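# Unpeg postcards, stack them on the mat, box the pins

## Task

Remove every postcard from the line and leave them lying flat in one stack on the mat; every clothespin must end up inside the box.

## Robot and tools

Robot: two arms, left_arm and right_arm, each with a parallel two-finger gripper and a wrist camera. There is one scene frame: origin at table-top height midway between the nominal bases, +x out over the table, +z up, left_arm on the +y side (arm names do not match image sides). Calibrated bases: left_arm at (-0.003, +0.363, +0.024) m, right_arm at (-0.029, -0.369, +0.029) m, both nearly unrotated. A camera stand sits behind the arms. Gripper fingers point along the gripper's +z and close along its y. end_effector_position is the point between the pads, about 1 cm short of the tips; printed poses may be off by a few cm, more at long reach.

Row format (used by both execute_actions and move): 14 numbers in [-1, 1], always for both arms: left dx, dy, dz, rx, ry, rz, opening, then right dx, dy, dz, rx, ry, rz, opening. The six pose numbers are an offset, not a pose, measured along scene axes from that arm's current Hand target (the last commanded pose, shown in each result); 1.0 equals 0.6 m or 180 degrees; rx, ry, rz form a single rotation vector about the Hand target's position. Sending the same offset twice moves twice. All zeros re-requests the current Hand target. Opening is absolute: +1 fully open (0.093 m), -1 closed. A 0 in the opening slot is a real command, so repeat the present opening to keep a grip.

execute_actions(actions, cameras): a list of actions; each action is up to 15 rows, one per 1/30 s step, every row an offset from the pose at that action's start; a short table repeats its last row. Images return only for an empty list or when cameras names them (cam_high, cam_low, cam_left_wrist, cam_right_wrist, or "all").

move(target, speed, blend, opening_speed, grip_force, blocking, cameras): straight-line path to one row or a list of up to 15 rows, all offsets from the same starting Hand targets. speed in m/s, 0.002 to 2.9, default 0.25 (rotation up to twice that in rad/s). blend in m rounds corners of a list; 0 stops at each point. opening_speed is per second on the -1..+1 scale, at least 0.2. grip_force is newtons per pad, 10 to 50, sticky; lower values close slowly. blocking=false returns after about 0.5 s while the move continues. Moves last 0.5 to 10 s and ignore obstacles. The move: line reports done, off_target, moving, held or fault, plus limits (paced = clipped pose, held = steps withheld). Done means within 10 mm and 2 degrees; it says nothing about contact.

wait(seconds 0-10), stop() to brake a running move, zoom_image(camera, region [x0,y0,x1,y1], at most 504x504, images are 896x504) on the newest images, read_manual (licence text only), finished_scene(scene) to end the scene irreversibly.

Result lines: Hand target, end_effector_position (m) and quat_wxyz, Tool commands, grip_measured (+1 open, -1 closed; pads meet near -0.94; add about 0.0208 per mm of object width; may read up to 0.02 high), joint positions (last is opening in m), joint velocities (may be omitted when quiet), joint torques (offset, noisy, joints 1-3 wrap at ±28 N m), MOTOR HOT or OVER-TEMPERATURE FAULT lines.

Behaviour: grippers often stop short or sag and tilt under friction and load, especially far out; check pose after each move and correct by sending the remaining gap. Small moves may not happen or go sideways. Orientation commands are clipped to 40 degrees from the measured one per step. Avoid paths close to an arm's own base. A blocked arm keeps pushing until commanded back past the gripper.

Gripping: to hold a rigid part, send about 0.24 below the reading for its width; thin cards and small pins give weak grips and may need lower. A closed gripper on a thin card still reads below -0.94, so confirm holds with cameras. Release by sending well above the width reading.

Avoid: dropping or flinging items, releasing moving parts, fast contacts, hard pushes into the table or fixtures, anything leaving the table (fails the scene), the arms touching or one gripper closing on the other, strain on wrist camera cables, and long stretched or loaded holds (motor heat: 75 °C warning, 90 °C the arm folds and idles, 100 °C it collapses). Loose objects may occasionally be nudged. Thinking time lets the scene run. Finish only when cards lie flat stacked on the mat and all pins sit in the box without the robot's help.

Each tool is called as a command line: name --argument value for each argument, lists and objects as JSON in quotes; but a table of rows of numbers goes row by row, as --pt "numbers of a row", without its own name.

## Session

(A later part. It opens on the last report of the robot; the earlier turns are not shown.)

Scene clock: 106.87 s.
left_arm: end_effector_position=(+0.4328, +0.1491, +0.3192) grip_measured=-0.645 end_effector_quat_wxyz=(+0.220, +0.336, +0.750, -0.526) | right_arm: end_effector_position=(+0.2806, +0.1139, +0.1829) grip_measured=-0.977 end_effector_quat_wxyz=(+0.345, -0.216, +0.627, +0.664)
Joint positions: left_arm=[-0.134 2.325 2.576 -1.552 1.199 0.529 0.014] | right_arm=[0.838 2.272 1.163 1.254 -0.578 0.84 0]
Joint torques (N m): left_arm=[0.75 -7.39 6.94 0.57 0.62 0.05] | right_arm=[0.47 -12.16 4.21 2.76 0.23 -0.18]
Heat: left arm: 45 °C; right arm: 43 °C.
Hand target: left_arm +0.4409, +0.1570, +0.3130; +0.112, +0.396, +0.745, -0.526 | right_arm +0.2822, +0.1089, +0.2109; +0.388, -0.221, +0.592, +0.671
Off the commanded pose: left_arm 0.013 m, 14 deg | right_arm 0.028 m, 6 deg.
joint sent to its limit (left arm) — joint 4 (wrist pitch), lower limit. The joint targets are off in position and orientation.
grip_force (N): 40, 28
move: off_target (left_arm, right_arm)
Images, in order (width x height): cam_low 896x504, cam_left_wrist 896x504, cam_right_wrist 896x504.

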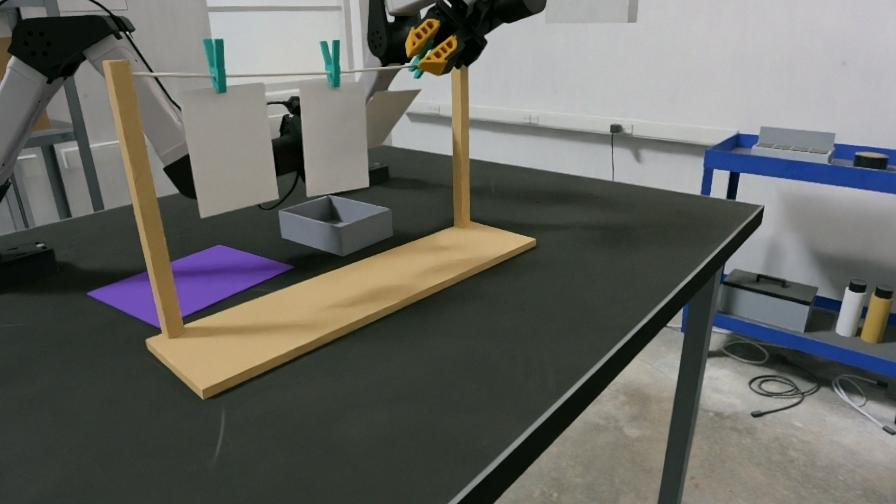

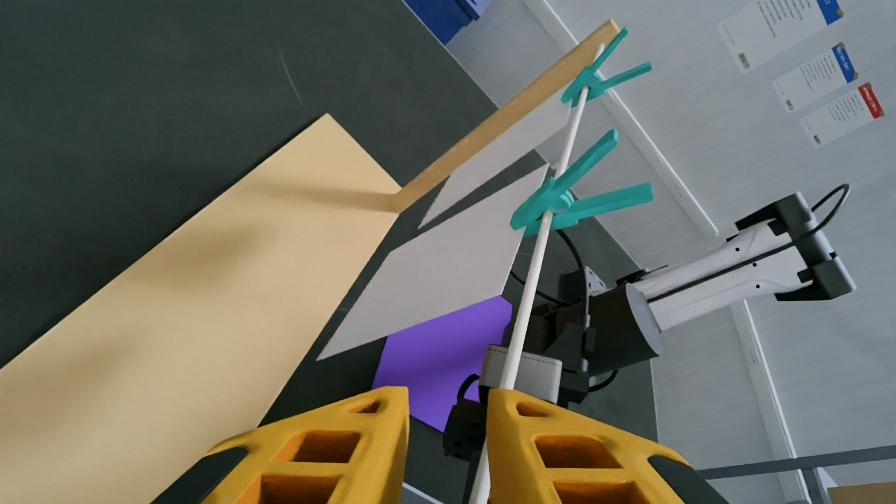

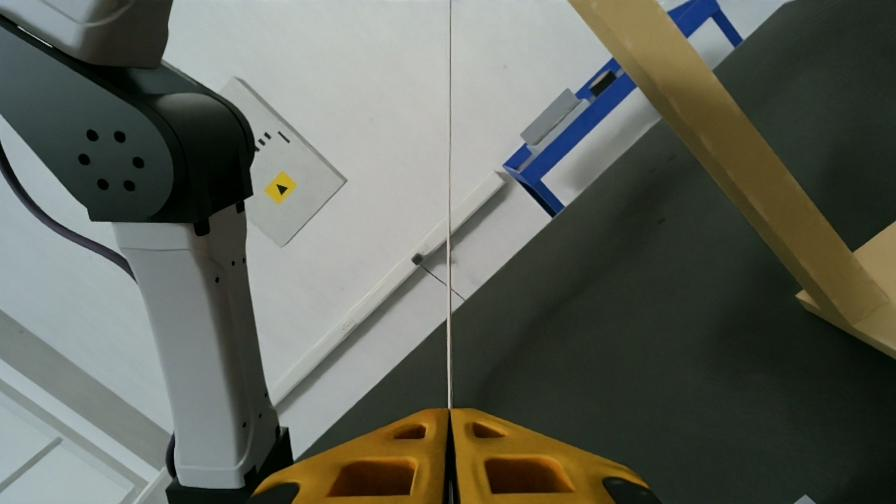

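move --target '[0.07,0,0.1,0,0,0,-0.65,0,0,0,0,0,0,-1]' --speed 0.08 --grip_force '[40,28]' --cameras '["cam_left_wrist","cam_low","cam_high"]'

zoom_image --camera "cam_low" --region '[320, 0, 520, 180]'

Scene clock: 109.83 s.
left_arm: end_effector_position=(+0.4781, +0.1535, +0.3567) grip_measured=-0.645 end_effector_quat_wxyz=(+0.251, +0.259, +0.745, -0.561) | right_arm: end_effector_position=(+0.2806, +0.1139, +0.1829) grip_measured=-0.977 end_effector_quat_wxyz=(+0.345, -0.216, +0.627, +0.664)
Joint positions: left_arm=[-0.106 2.437 2.825 -1.323 1.263 0.096 0.014] | right_arm=[0.838 2.272 1.163 1.254 -0.578 0.84 0]
Joint torques (N m): left_arm=[0.2 -9.46 8.43 1.61 0.89 -0.03] | right_arm=[0.43 -12.15 4.16 2.76 0.22 -0.19]
Heat: left arm: 45 °C; right arm: 43 °C.
Hand target: left_arm +0.4829, +0.1570, +0.3730; +0.112, +0.396, +0.745, -0.526 | right_arm +0.2822, +0.1089, +0.2109; +0.388, -0.221, +0.592, +0.671
Off the commanded pose: left_arm 0.017 m, 23 deg | right_arm 0.028 m, 6 deg.
elbow stopped short (left arm): the move would have taken joint 3 (elbow) straighter than the controller allows.
grip_force (N): 40, 28
move: off_target (left_arm, right_arm)
Images, in order (width x height): cam_high 896x504, cam_low 896x504, cam_left_wrist 896x504.

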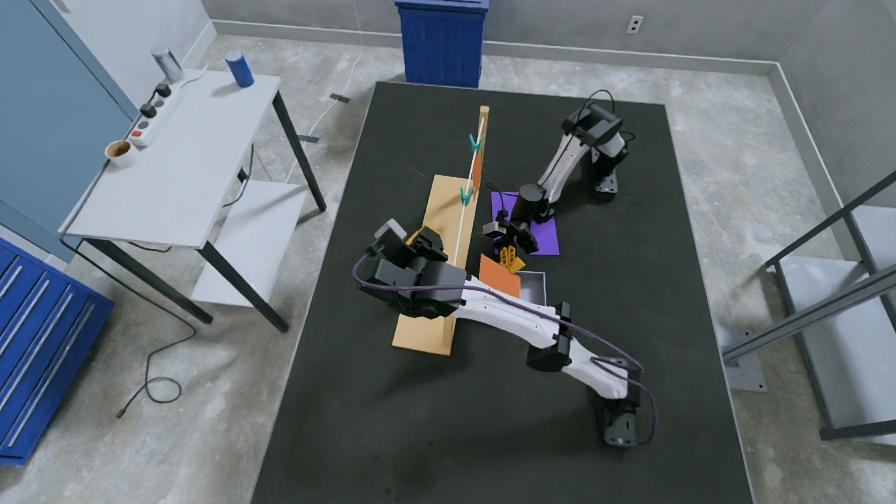

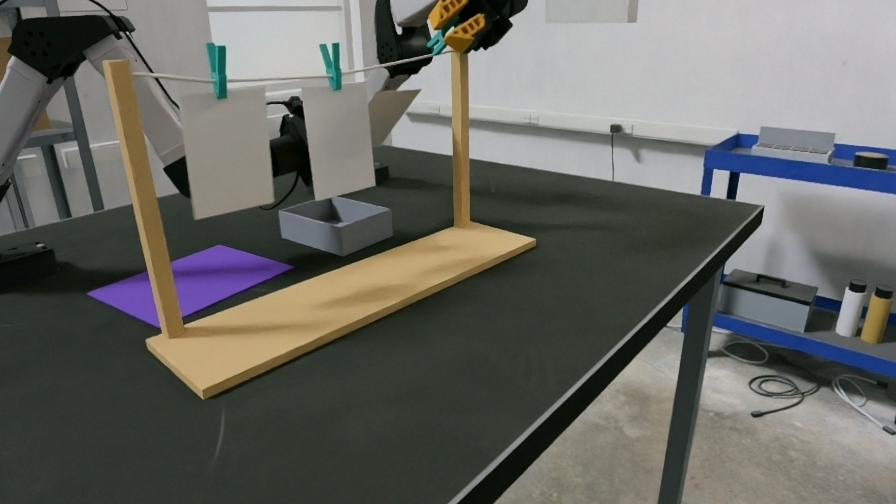

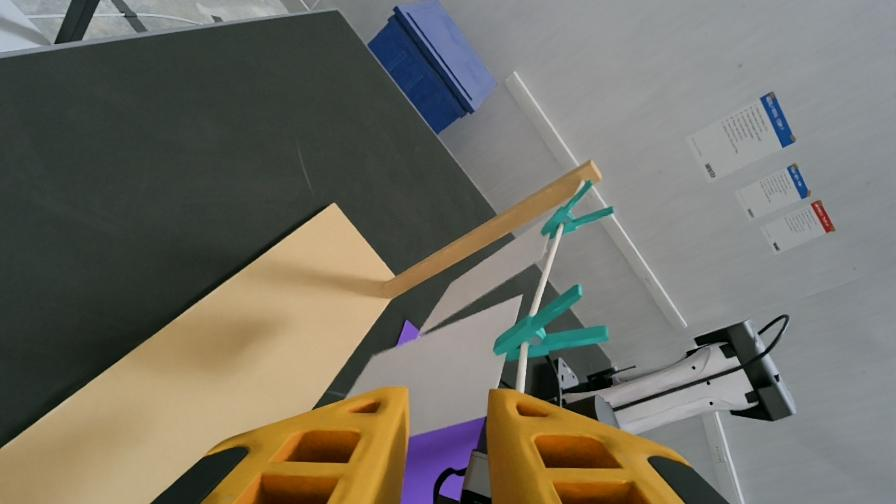

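Scaled by 2.520 from the camera's 896x504 image, which has a finer 1280x720 frame.

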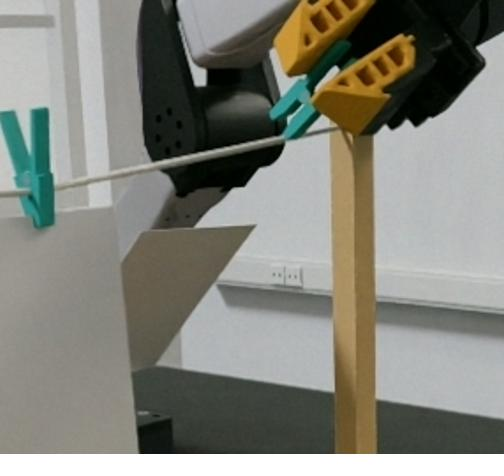

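move --target '[0,0,0,0,0,0,-0.65,-0.0537,-0.048,-0.1,-0.1399,0.297,0.0261,-1]' --speed 0.12 --cameras '["cam_right_wrist","cam_low","cam_high"]'

Scene clock: 116.17 s.
left_arm: end_effector_position=(+0.4781, +0.1534, +0.3573) grip_measured=-0.645 end_effector_quat_wxyz=(+0.251, +0.258, +0.744, -0.563) | right_arm: end_effector_position=(+0.2430, +0.0768, +0.1142) grip_measured=-0.977 end_effector_quat_wxyz=(-0.006, +0.012, +0.834, +0.552)
Joint positions: left_arm=[-0.106 2.437 2.825 -1.32 1.266 0.092 0.014] | right_arm=[0.818 2.04 1.108 0.408 -0.677 1.248 0]
Joint torques (N m): left_arm=[0.2 -9.29 8.4 1.62 0.9 0] | right_arm=[-0.28 -13.08 8.9 1.64 -0.38 0.11]
Heat: left arm: 46 °C; right arm: 42 °C.
Hand target: left_arm +0.4829, +0.1570, +0.3730; +0.112, +0.396, +0.745, -0.526 | right_arm +0.2499, +0.0801, +0.1509; +0.000, +0.002, +0.820, +0.573
Off the commanded pose: left_arm 0.017 m, 23 deg | right_arm 0.038 m, 3 deg.
elbow stopped short (left arm): the move would have taken joint 3 (elbow) straighter than the controller allows.
grip_force (N): 40, 28
move: off_target (left_arm, right_arm)
Images, in order (width x height): cam_high 896x504, cam_low 896x504, cam_right_wrist 896x504.

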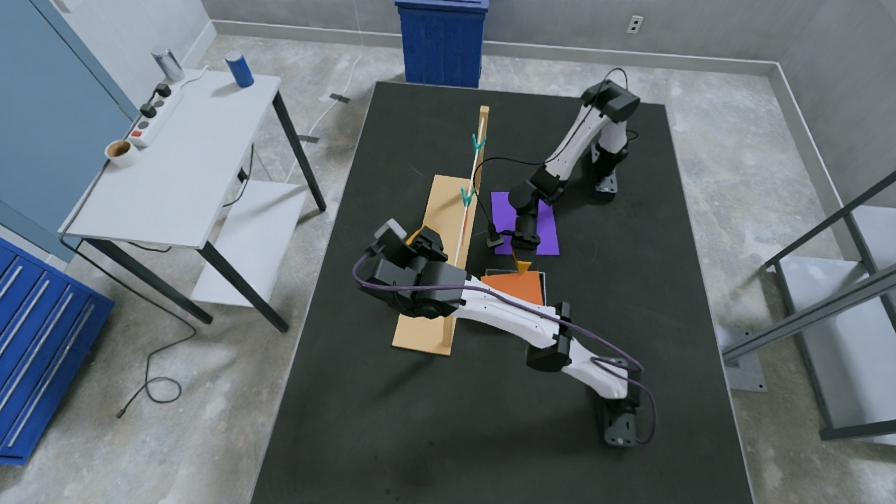

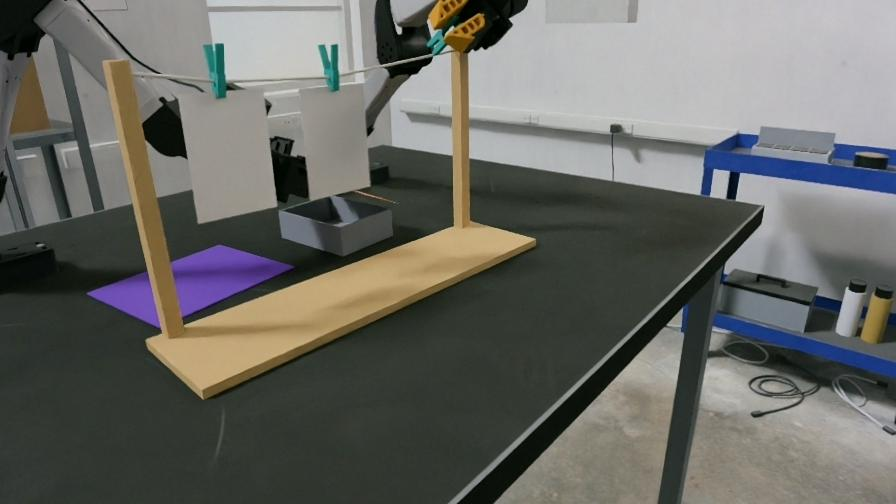

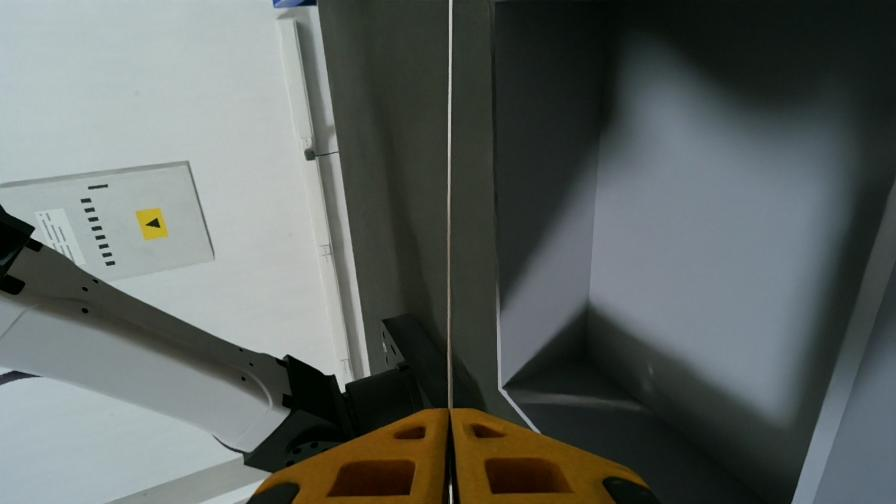

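move --target '[0,0,0,0,0,0,-0.65,-0.03,-0.25,0.0,0,0,0,-1]' --speed 0.15 --cameras '["cam_right_wrist","cam_high"]'

Scene clock: 118.37 s.
left_arm: end_effector_position=(+0.4781, +0.1534, +0.3573) grip_measured=-0.645 end_effector_quat_wxyz=(+0.251, +0.258, +0.744, -0.563) | right_arm: end_effector_position=(+0.2370, -0.0672, +0.1401) grip_measured=-0.977 end_effector_quat_wxyz=(+0.000, +0.018, +0.824, +0.566)
Joint positions: left_arm=[-0.106 2.437 2.825 -1.32 1.266 0.092 0.014] | right_arm=[0.502 1.668 0.741 0.273 -0.939 1.038 0]
Joint torques (N m): left_arm=[0.23 -9.32 8.42 1.62 0.91 -0.03] | right_arm=[0.01 -8.64 5.05 1.47 -0.53 -0.18]
Heat: left arm: 46 °C; right arm: 42 °C.
Hand target: left_arm +0.4829, +0.1570, +0.3730; +0.112, +0.396, +0.745, -0.526 | right_arm +0.2319, -0.0699, +0.1509; +0.000, +0.002, +0.820, +0.573
Off the commanded pose: left_arm 0.017 m, 23 deg | right_arm 0.012 m, 2 deg.
elbow stopped short (left arm): the move would have taken joint 3 (elbow) straighter than the controller allows.
grip_force (N): 40, 28
move: off_target (left_arm, right_arm)
Images, in order (width x height): cam_high 896x504, cam_right_wrist 896x504.

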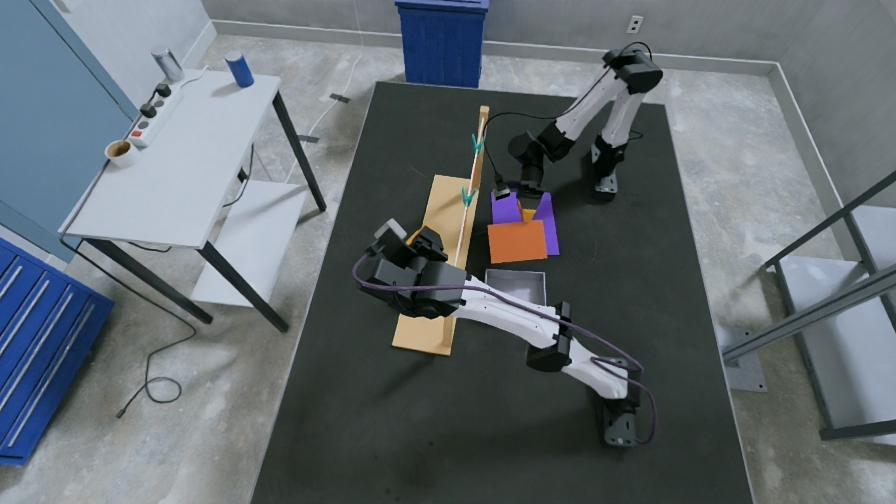

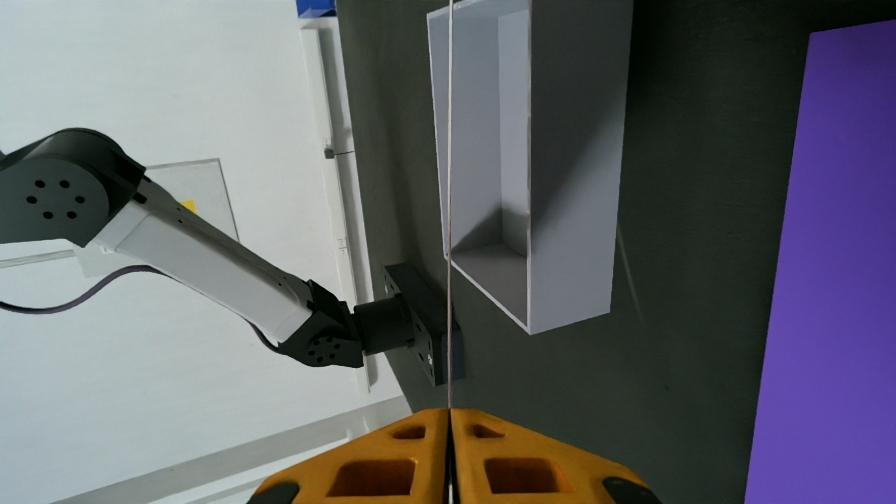

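move --target '[0,0,0,0,0,0,-0.65,-0.045,-0.14,-0.05,0,0,0,-1]' --speed 0.12 --cameras '["cam_right_wrist","cam_high"]'

Scene clock: 120.50 s.
left_arm: end_effector_position=(+0.4781, +0.1534, +0.3573) grip_measured=-0.645 end_effector_quat_wxyz=(+0.251, +0.258, +0.744, -0.563) | right_arm: end_effector_position=(+0.2052, -0.1567, +0.1058) grip_measured=-0.977 end_effector_quat_wxyz=(-0.006, +0.026, +0.829, +0.559)
Joint positions: left_arm=[-0.106 2.437 2.825 -1.32 1.266 0.092 0.014] | right_arm=[0.237 1.557 0.549 0.001 -1.111 0.656 0]
Joint torques (N m): left_arm=[0.25 -9.32 8.42 1.62 0.89 -0.02] | right_arm=[-0.13 -6.49 6.2 1.07 -0.76 -0.19]
Heat: left arm: 46 °C; right arm: 42 °C.
Hand target: left_arm +0.4829, +0.1570, +0.3730; +0.112, +0.396, +0.745, -0.526 | right_arm +0.2049, -0.1539, +0.1209; +0.000, +0.002, +0.820, +0.573
Off the commanded pose: left_arm 0.017 m, 23 deg | right_arm 0.015 m, 3 deg.
elbow stopped short (left arm): the move would have taken joint 3 (elbow) straighter than the controller allows.
grip_force (N): 40, 28
move: off_target (left_arm, right_arm)
Images, in order (width x height): cam_high 896x504, cam_right_wrist 896x504.

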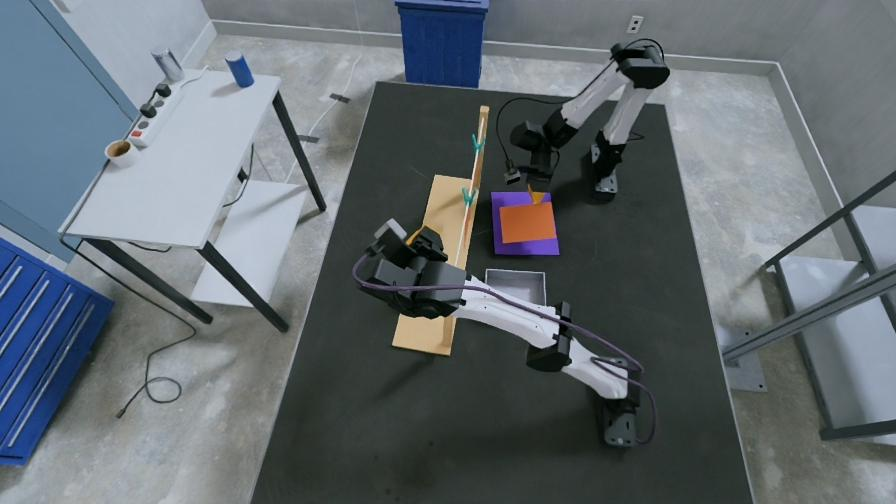

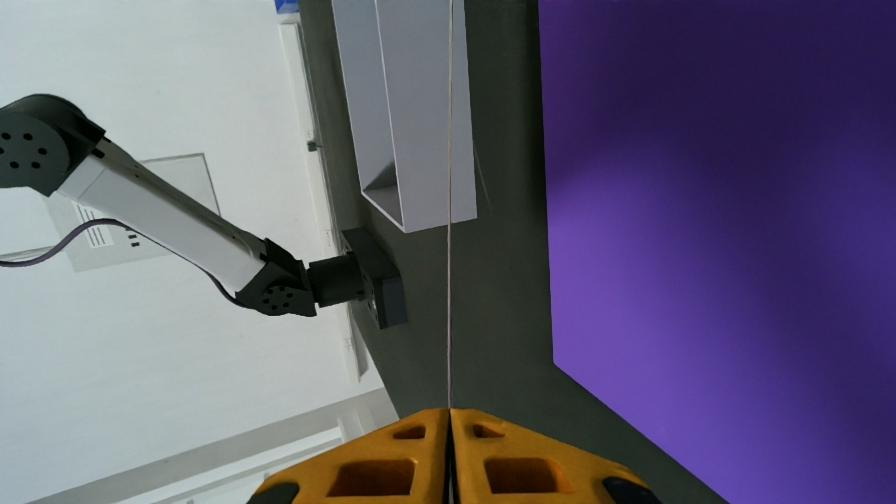

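move --target '[0,0,0,0,0,0,-0.65,0.0,-0.066,-0.05,0,0,0,-1]' --speed 0.1 --cameras '["cam_right_wrist","cam_high"]'

Scene clock: 122.60 s.
left_arm: end_effector_position=(+0.4781, +0.1534, +0.3573) grip_measured=-0.645 end_effector_quat_wxyz=(+0.251, +0.258, +0.744, -0.563) | right_arm: end_effector_position=(+0.1982, -0.1967, +0.0785) grip_measured=-0.977 end_effector_quat_wxyz=(-0.008, +0.021, +0.831, +0.556)
Joint positions: left_arm=[-0.106 2.437 2.825 -1.32 1.266 0.092 0.014] | right_arm=[0.071 1.668 0.572 -0.275 -1.172 0.257 0]
Joint torques (N m): left_arm=[0.24 -9.32 8.39 1.62 0.89 -0.02] | right_arm=[-0.13 -4.44 6.48 0.59 -0.87 -0.2]
Heat: left arm: 46 °C; right arm: 42 °C.
Hand target: left_arm +0.4829, +0.1570, +0.3730; +0.112, +0.396, +0.745, -0.526 | right_arm +0.2049, -0.1935, +0.0909; +0.000, +0.002, +0.820, +0.573
Off the commanded pose: left_arm 0.017 m, 23 deg | right_arm 0.015 m, 3 deg.
elbow stopped short (left arm): the move would have taken joint 3 (elbow) straighter than the controller allows.
grip_force (N): 40, 28
move: off_target (left_arm, right_arm)
Images, in order (width x height): cam_high 896x504, cam_right_wrist 896x504.

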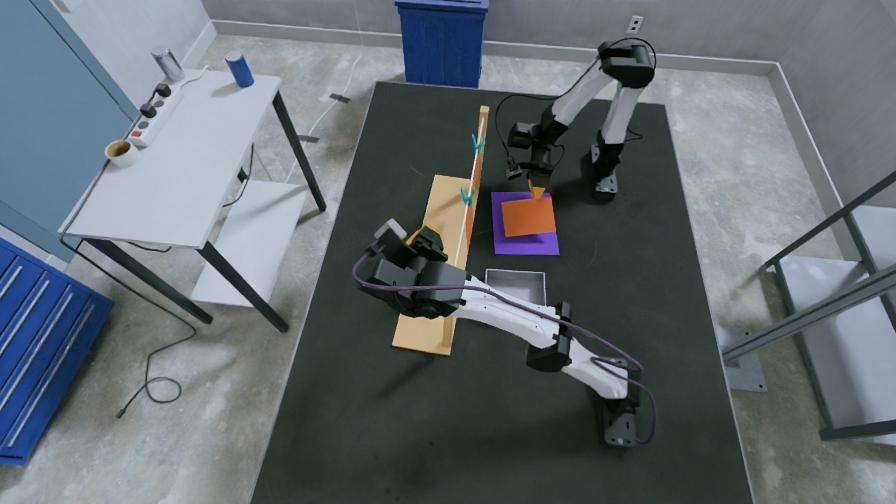

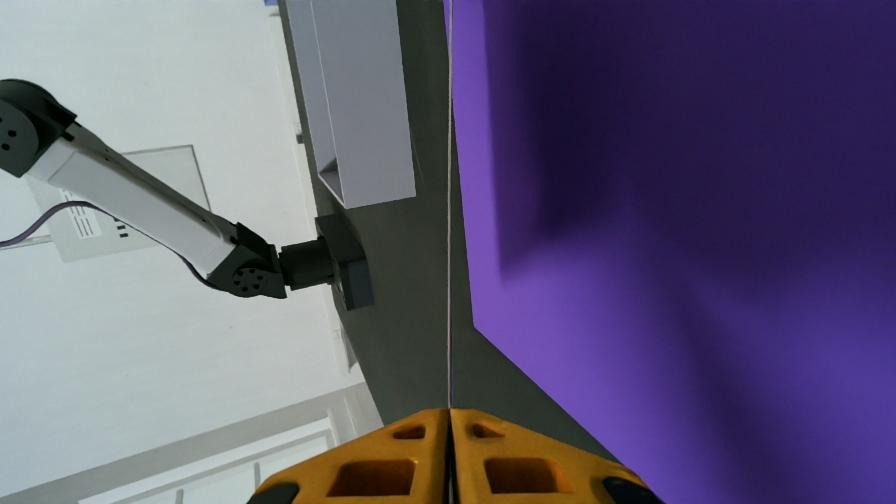

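move --target '[0,0,0,0,0,0,-0.65,0.008,0.0,-0.06,0,0,0,-1]' --speed 0.08 --cameras '["cam_right_wrist","cam_high"]'

Scene clock: 124.33 s.
left_arm: end_effector_position=(+0.4781, +0.1534, +0.3573) grip_measured=-0.645 end_effector_quat_wxyz=(+0.251, +0.258, +0.744, -0.563) | right_arm: end_effector_position=(+0.1993, -0.1964, +0.0454) grip_measured=-0.977 end_effector_quat_wxyz=(-0.026, +0.028, +0.831, +0.555)
Joint positions: left_arm=[-0.106 2.437 2.825 -1.32 1.266 0.092 0.014] | right_arm=[0.071 1.832 0.572 -0.169 -1.175 0.234 0]
Joint torques (N m): left_arm=[0.17 -9.37 8.35 1.61 0.89 -0.03] | right_arm=[-0.28 -5.18 4.22 1.08 -0.86 -0.15]
Heat: left arm: 46 °C; right arm: 42 °C.
Hand target: left_arm +0.4829, +0.1570, +0.3730; +0.112, +0.396, +0.745, -0.526 | right_arm +0.2097, -0.1935, +0.0549; +0.000, +0.002, +0.820, +0.573
Off the commanded pose: left_arm 0.017 m, 23 deg | right_arm 0.014 m, 5 deg.
elbow stopped short (left arm): the move would have taken joint 3 (elbow) straighter than the controller allows.
grip_force (N): 40, 28
move: off_target (left_arm, right_arm)
Images, in order (width x height): cam_high 896x504, cam_right_wrist 896x504.

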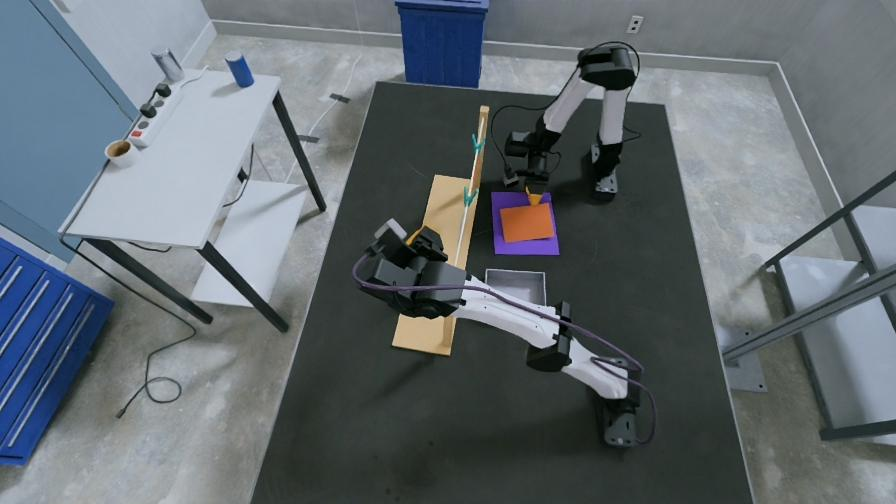

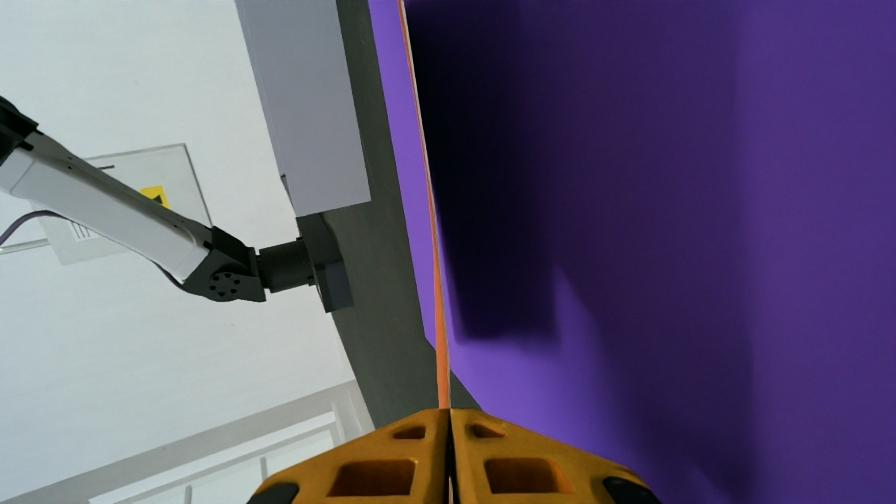

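move --target '[0,0,0,0,0,0,-0.65,0.0,0.0,-0.012,0,0,0,-1]' --speed 0.05 --cameras '["cam_right_wrist"]'

Scene clock: 125.73 s.
left_arm: end_effector_position=(+0.4781, +0.1534, +0.3573) grip_measured=-0.645 end_effector_quat_wxyz=(+0.251, +0.258, +0.744, -0.563) | right_arm: end_effector_position=(+0.2013, -0.1962, +0.0396) grip_measured=-0.977 end_effector_quat_wxyz=(-0.024, +0.026, +0.830, +0.556)
Joint positions: left_arm=[-0.106 2.437 2.825 -1.32 1.266 0.092 0.014] | right_arm=[0.071 1.862 0.572 -0.132 -1.177 0.234 0]
Joint torques (N m): left_arm=[0.21 -9.32 8.38 1.62 0.9 -0.02] | right_arm=[-0.27 -5.16 3.66 1.09 -0.85 -0.15]
Heat: left arm: 46 °C; right arm: 41 °C.
Hand target: left_arm +0.4829, +0.1570, +0.3730; +0.112, +0.396, +0.745, -0.526 | right_arm +0.2097, -0.1935, +0.0477; +0.000, +0.002, +0.820, +0.573
Off the commanded pose: left_arm 0.017 m, 23 deg | right_arm 0.012 m, 4 deg.
elbow stopped short (left arm): the move would have taken joint 3 (elbow) straighter than the controller allows.
grip_force (N): 40, 28
move: off_target (left_arm, right_arm)
Images, in order (width x height): cam_right_wrist 896x504.

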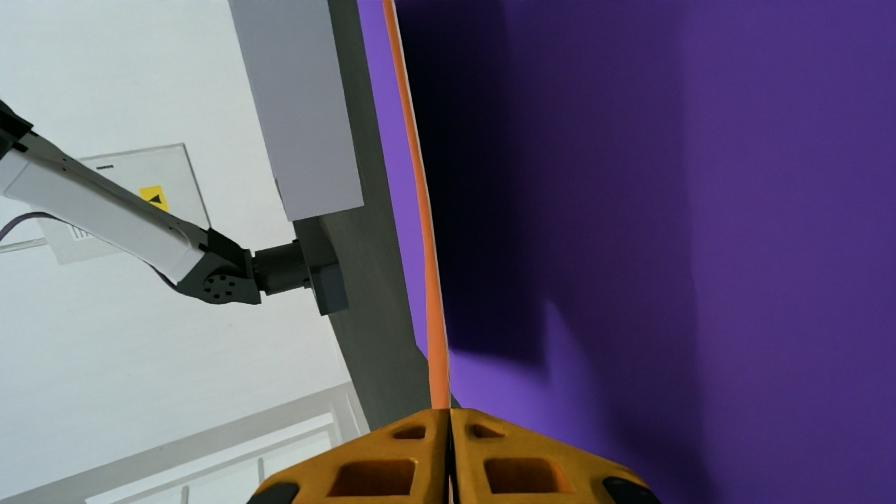

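move --target '[0,0,0,0,0,0,-0.65,0.0,0.0,0.013,0,0,0,-0.45]' --speed 0.05 --opening_speed 0.8 --cameras '["cam_right_wrist"]'

Scene clock: 127.03 s.
left_arm: end_effector_position=(+0.4781, +0.1534, +0.3573) grip_measured=-0.645 end_effector_quat_wxyz=(+0.251, +0.258, +0.744, -0.563) | right_arm: end_effector_position=(+0.2013, -0.1962, +0.0396) grip_measured=-0.452 end_effector_quat_wxyz=(-0.024, +0.026, +0.830, +0.556)
Joint positions: left_arm=[-0.106 2.437 2.825 -1.32 1.266 0.092 0.014] | right_arm=[0.071 1.862 0.572 -0.132 -1.177 0.234 0.024]
Joint torques (N m): left_arm=[0.2 -9.35 8.39 1.62 0.9 -0.03] | right_arm=[-0.27 -7.88 3.97 0.77 -0.84 -0.1]
Heat: left arm: 46 °C; right arm: 41 °C.
Hand target: left_arm +0.4829, +0.1570, +0.3730; +0.112, +0.396, +0.745, -0.526 | right_arm +0.2097, -0.1935, +0.0555; +0.000, +0.002, +0.820, +0.573
Off the commanded pose: left_arm 0.017 m, 23 deg | right_arm 0.018 m, 4 deg.
elbow stopped short (left arm): the move would have taken joint 3 (elbow) straighter than the controller allows.
grip_force (N): 40, 28
move: off_target (left_arm, right_arm)
Images, in order (width x height): cam_right_wrist 896x504.

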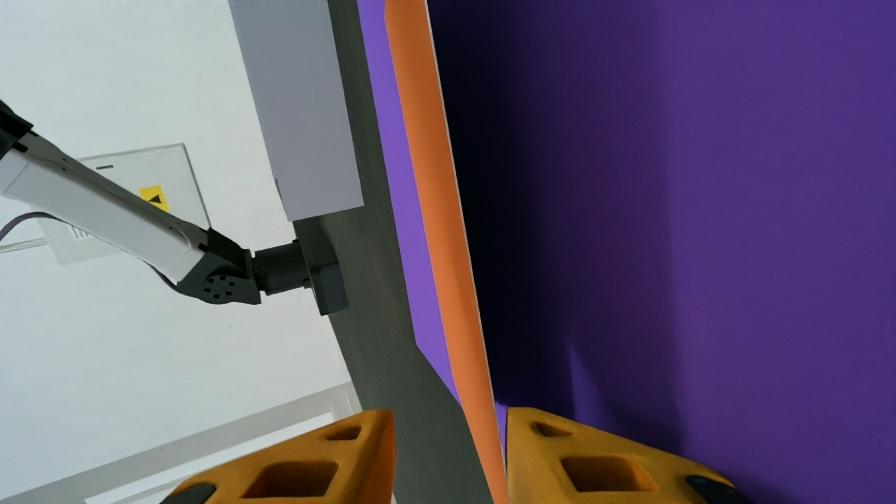

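move --target '[0,0,0,0,0,0,-0.65,0.0,0.027,-0.033,-0.222,0,0,-0.45]' --speed 0.1 --cameras '["cam_right_wrist","cam_high"]'

Scene clock: 131.63 s.
left_arm: end_effector_position=(+0.4781, +0.1534, +0.3573) grip_measured=-0.645 end_effector_quat_wxyz=(+0.251, +0.258, +0.744, -0.563) | right_arm: end_effector_position=(+0.1971, -0.1801, +0.0229) grip_measured=-0.452 end_effector_quat_wxyz=(-0.018, +0.000, +0.966, +0.257)
Joint positions: left_arm=[-0.106 2.437 2.825 -1.32 1.266 0.092 0.014] | right_arm=[0.424 1.677 0.73 -0.427 -0.486 0.475 0.024]
Joint torques (N m): left_arm=[0.23 -9.37 8.43 1.63 0.9 -0.03] | right_arm=[0.59 -6.83 7.35 0.66 -0.03 0.15]
Heat: left arm: 46 °C; right arm: 41 °C.
Hand target: left_arm +0.4829, +0.1570, +0.3730; +0.112, +0.396, +0.745, -0.526 | right_arm +0.2097, -0.1773, +0.0357; +0.001, +0.002, +0.966, +0.258
Off the commanded pose: left_arm 0.017 m, 23 deg | right_arm 0.018 m, 2 deg.
elbow stopped short (left arm): the move would have taken joint 3 (elbow) straighter than the controller allows.
grip_force (N): 40, 28
move: off_target (left_arm, right_arm)
Images, in order (width x height): cam_high 896x504, cam_right_wrist 896x504.

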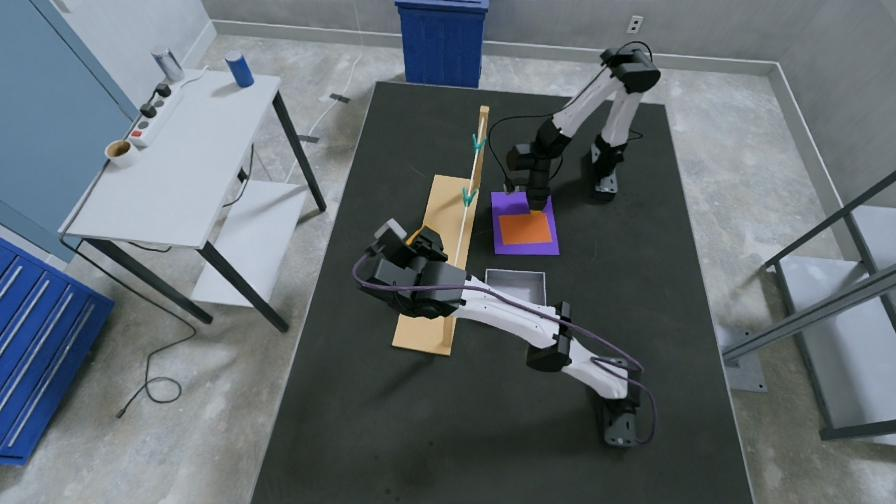

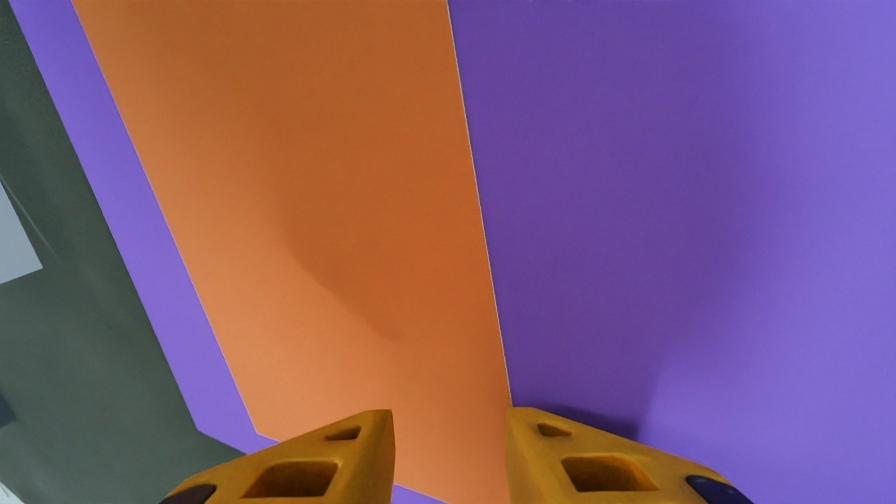

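move --pt "0 0 0 0 0 0 -0.65 0.0 -0.12 0.005 0 0 0 -0.45" --pt "0 0 0 0 0 0 -0.65 0.0 -0.12 0.15 0 0 0 -0.45" --speed 0.2 --blend 0.005 --cameras '["cam_right_wrist","cam_high"]'

Scene clock: 133.70 s.
left_arm: end_effector_position=(+0.4781, +0.1534, +0.3573) grip_measured=-0.645 end_effector_quat_wxyz=(+0.251, +0.258, +0.744, -0.563) | right_arm: end_effector_position=(+0.2034, -0.2535, +0.1104) grip_measured=-0.452 end_effector_quat_wxyz=(-0.017, +0.017, +0.970, +0.243)
Joint positions: left_arm=[-0.106 2.437 2.825 -1.32 1.266 0.092 0.014] | right_arm=[0.149 1.47 0.937 -0.985 -0.489 0.199 0.024]
Joint torques (N m): left_arm=[0.2 -9.32 8.43 1.63 0.9 -0.02] | right_arm=[-0.18 -5.55 8.08 0.4 -0.49 -0.16]
Heat: left arm: 46 °C; right arm: 41 °C.
Hand target: left_arm +0.4829, +0.1570, +0.3730; +0.112, +0.396, +0.745, -0.526 | right_arm +0.2097, -0.2493, +0.1257; +0.001, +0.002, +0.966, +0.258
Off the commanded pose: left_arm 0.017 m, 23 deg | right_arm 0.017 m, 3 deg.
elbow stopped short (left arm): the move would have taken joint 3 (elbow) straighter than the controller allows.
grip_force (N): 40, 28
move: off_target (left_arm, right_arm)
Images, in order (width x height): cam_high 896x504, cam_right_wrist 896x504.

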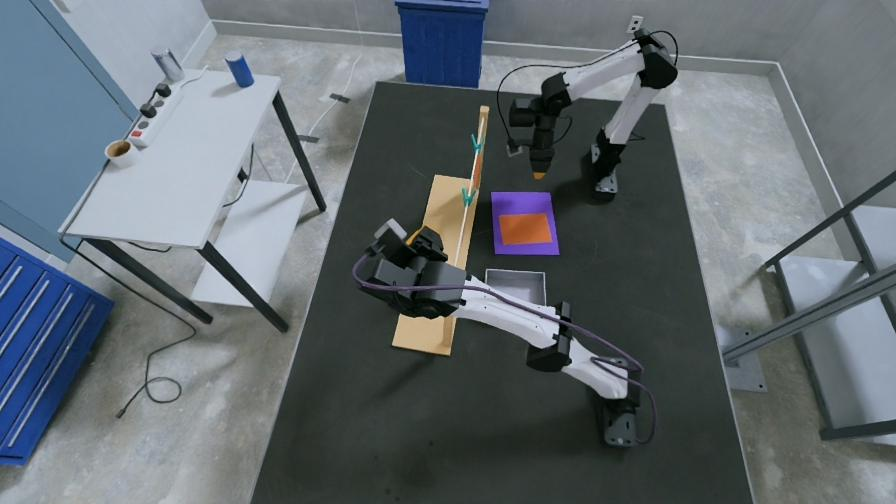

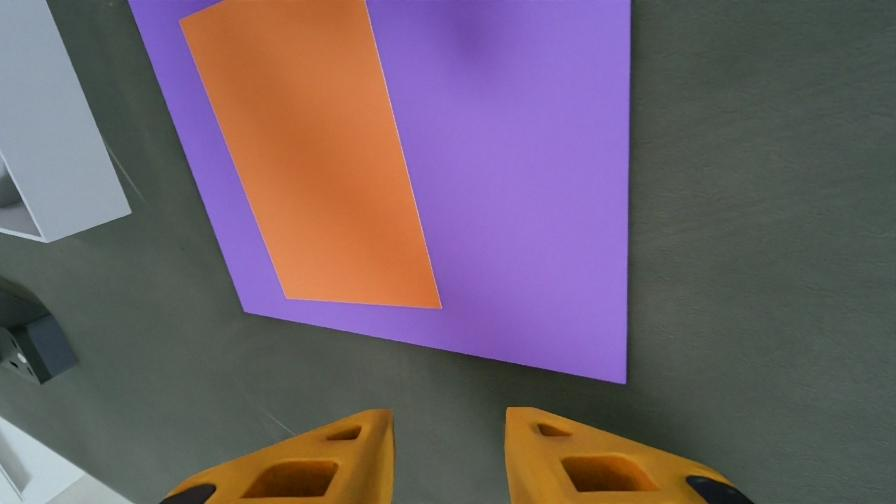

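move --pt "-0.038 0.005 0.085 0.032 -0.1235 0.102 -0.65 0 0 0.1 0 0 0 -0.45" --pt "-0.2 -0.045 0.085 0.064 -0.247 0.2043 -0.65 -0.083 0.015 0.24 -0.003 -0.3833 0.1258 0.2" --pt "-0.388 -0.078 -0.02 0.064 -0.247 0.2043 -0.65 -0.083 0.015 0.24 -0.003 -0.3833 0.1258 0.5" --speed 0.15 --blend 0.02 --cameras '["all"]'

Scene clock: 144.20 s.
left_arm: end_effector_position=(+0.2454, +0.1115, +0.3433) grip_measured=-0.645 end_effector_quat_wxyz=(+0.460, +0.337, +0.798, -0.197) | right_arm: end_effector_position=(+0.1547, -0.2468, +0.2593) grip_measured=+0.198 end_effector_quat_wxyz=(+0.472, -0.304, +0.803, +0.202)
Joint positions: left_arm=[-0.792 1.128 1.243 -0.637 0.015 0.004 0.014] | right_arm=[0.246 0.5 0.706 -0.76 -0.451 -0.221 0.055]
Joint torques (N m): left_arm=[-0.92 -3.88 5.61 2.66 -0.16 -0.05] | right_arm=[0.2 0.84 5.05 2.7 -0.33 -0.13]
Heat: left arm: 47 °C; right arm: 41 °C.
Hand target: left_arm +0.2501, +0.1102, +0.3610; +0.497, +0.322, +0.779, -0.205 | right_arm +0.1599, -0.2403, +0.2697; +0.497, -0.322, +0.780, +0.205
Tool commands: left_gripper/opening=-0.65 right_gripper/opening=+0.2
Off the commanded pose: left_arm 0.018 m, 5 deg | right_arm 0.013 m, 4 deg.
elbow stopped short (left arm): the move would have taken joint 3 (elbow) straighter than the controller allows.
grip_force (N): 40, 28
move: off_target (left_arm, right_arm; path cut at 10 s); path passed 2 of 3 targets; target 3's new opening was not sent; blend cut to 0 m at target 2; target 2's new opening was sent with right_arm's hand 0.014 m and 5 deg from that target

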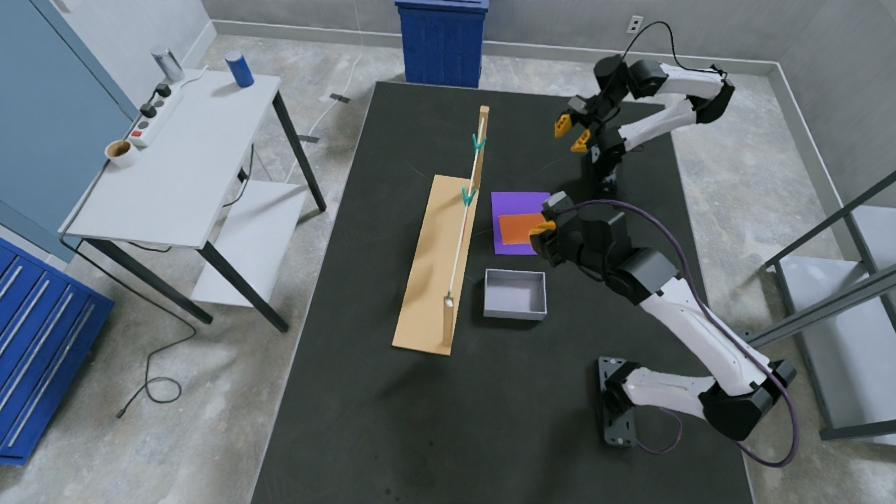

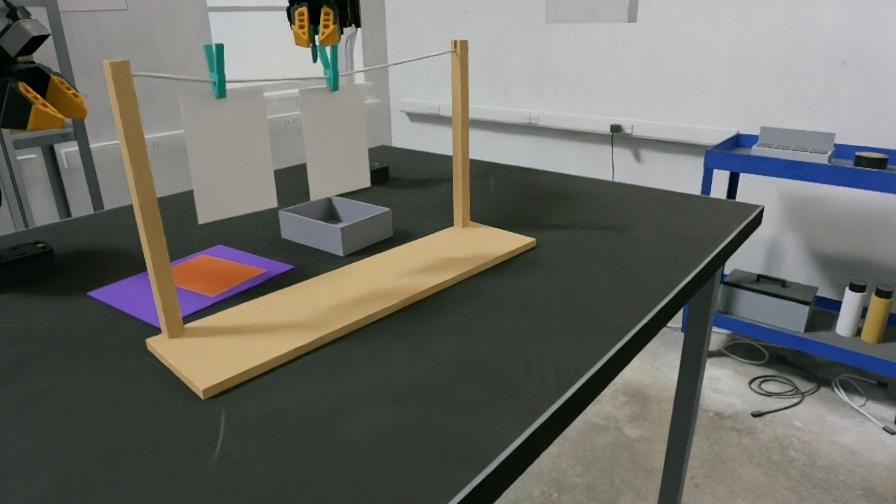

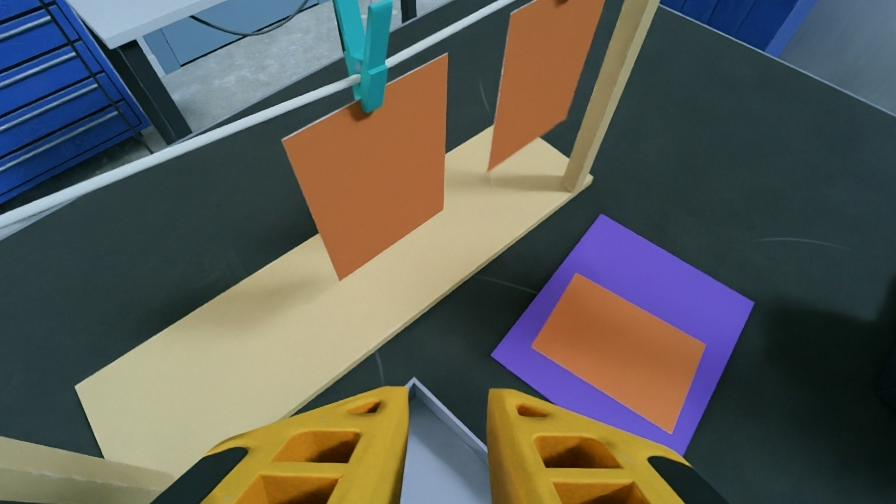

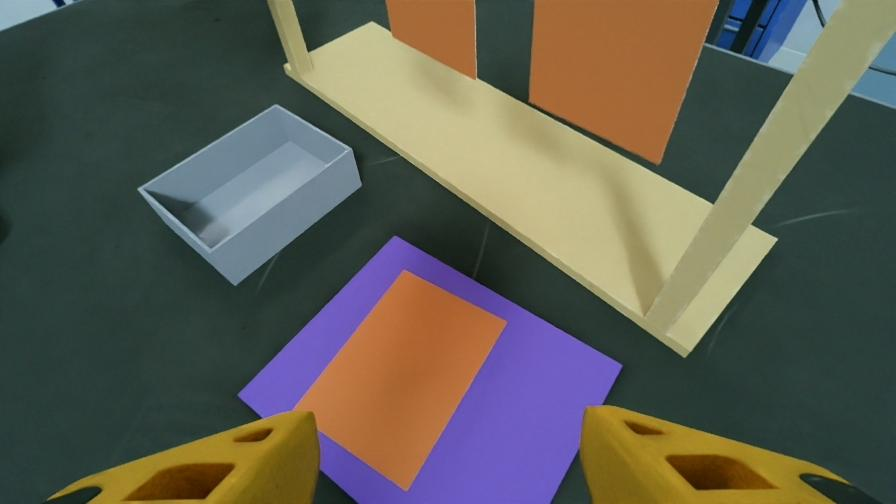

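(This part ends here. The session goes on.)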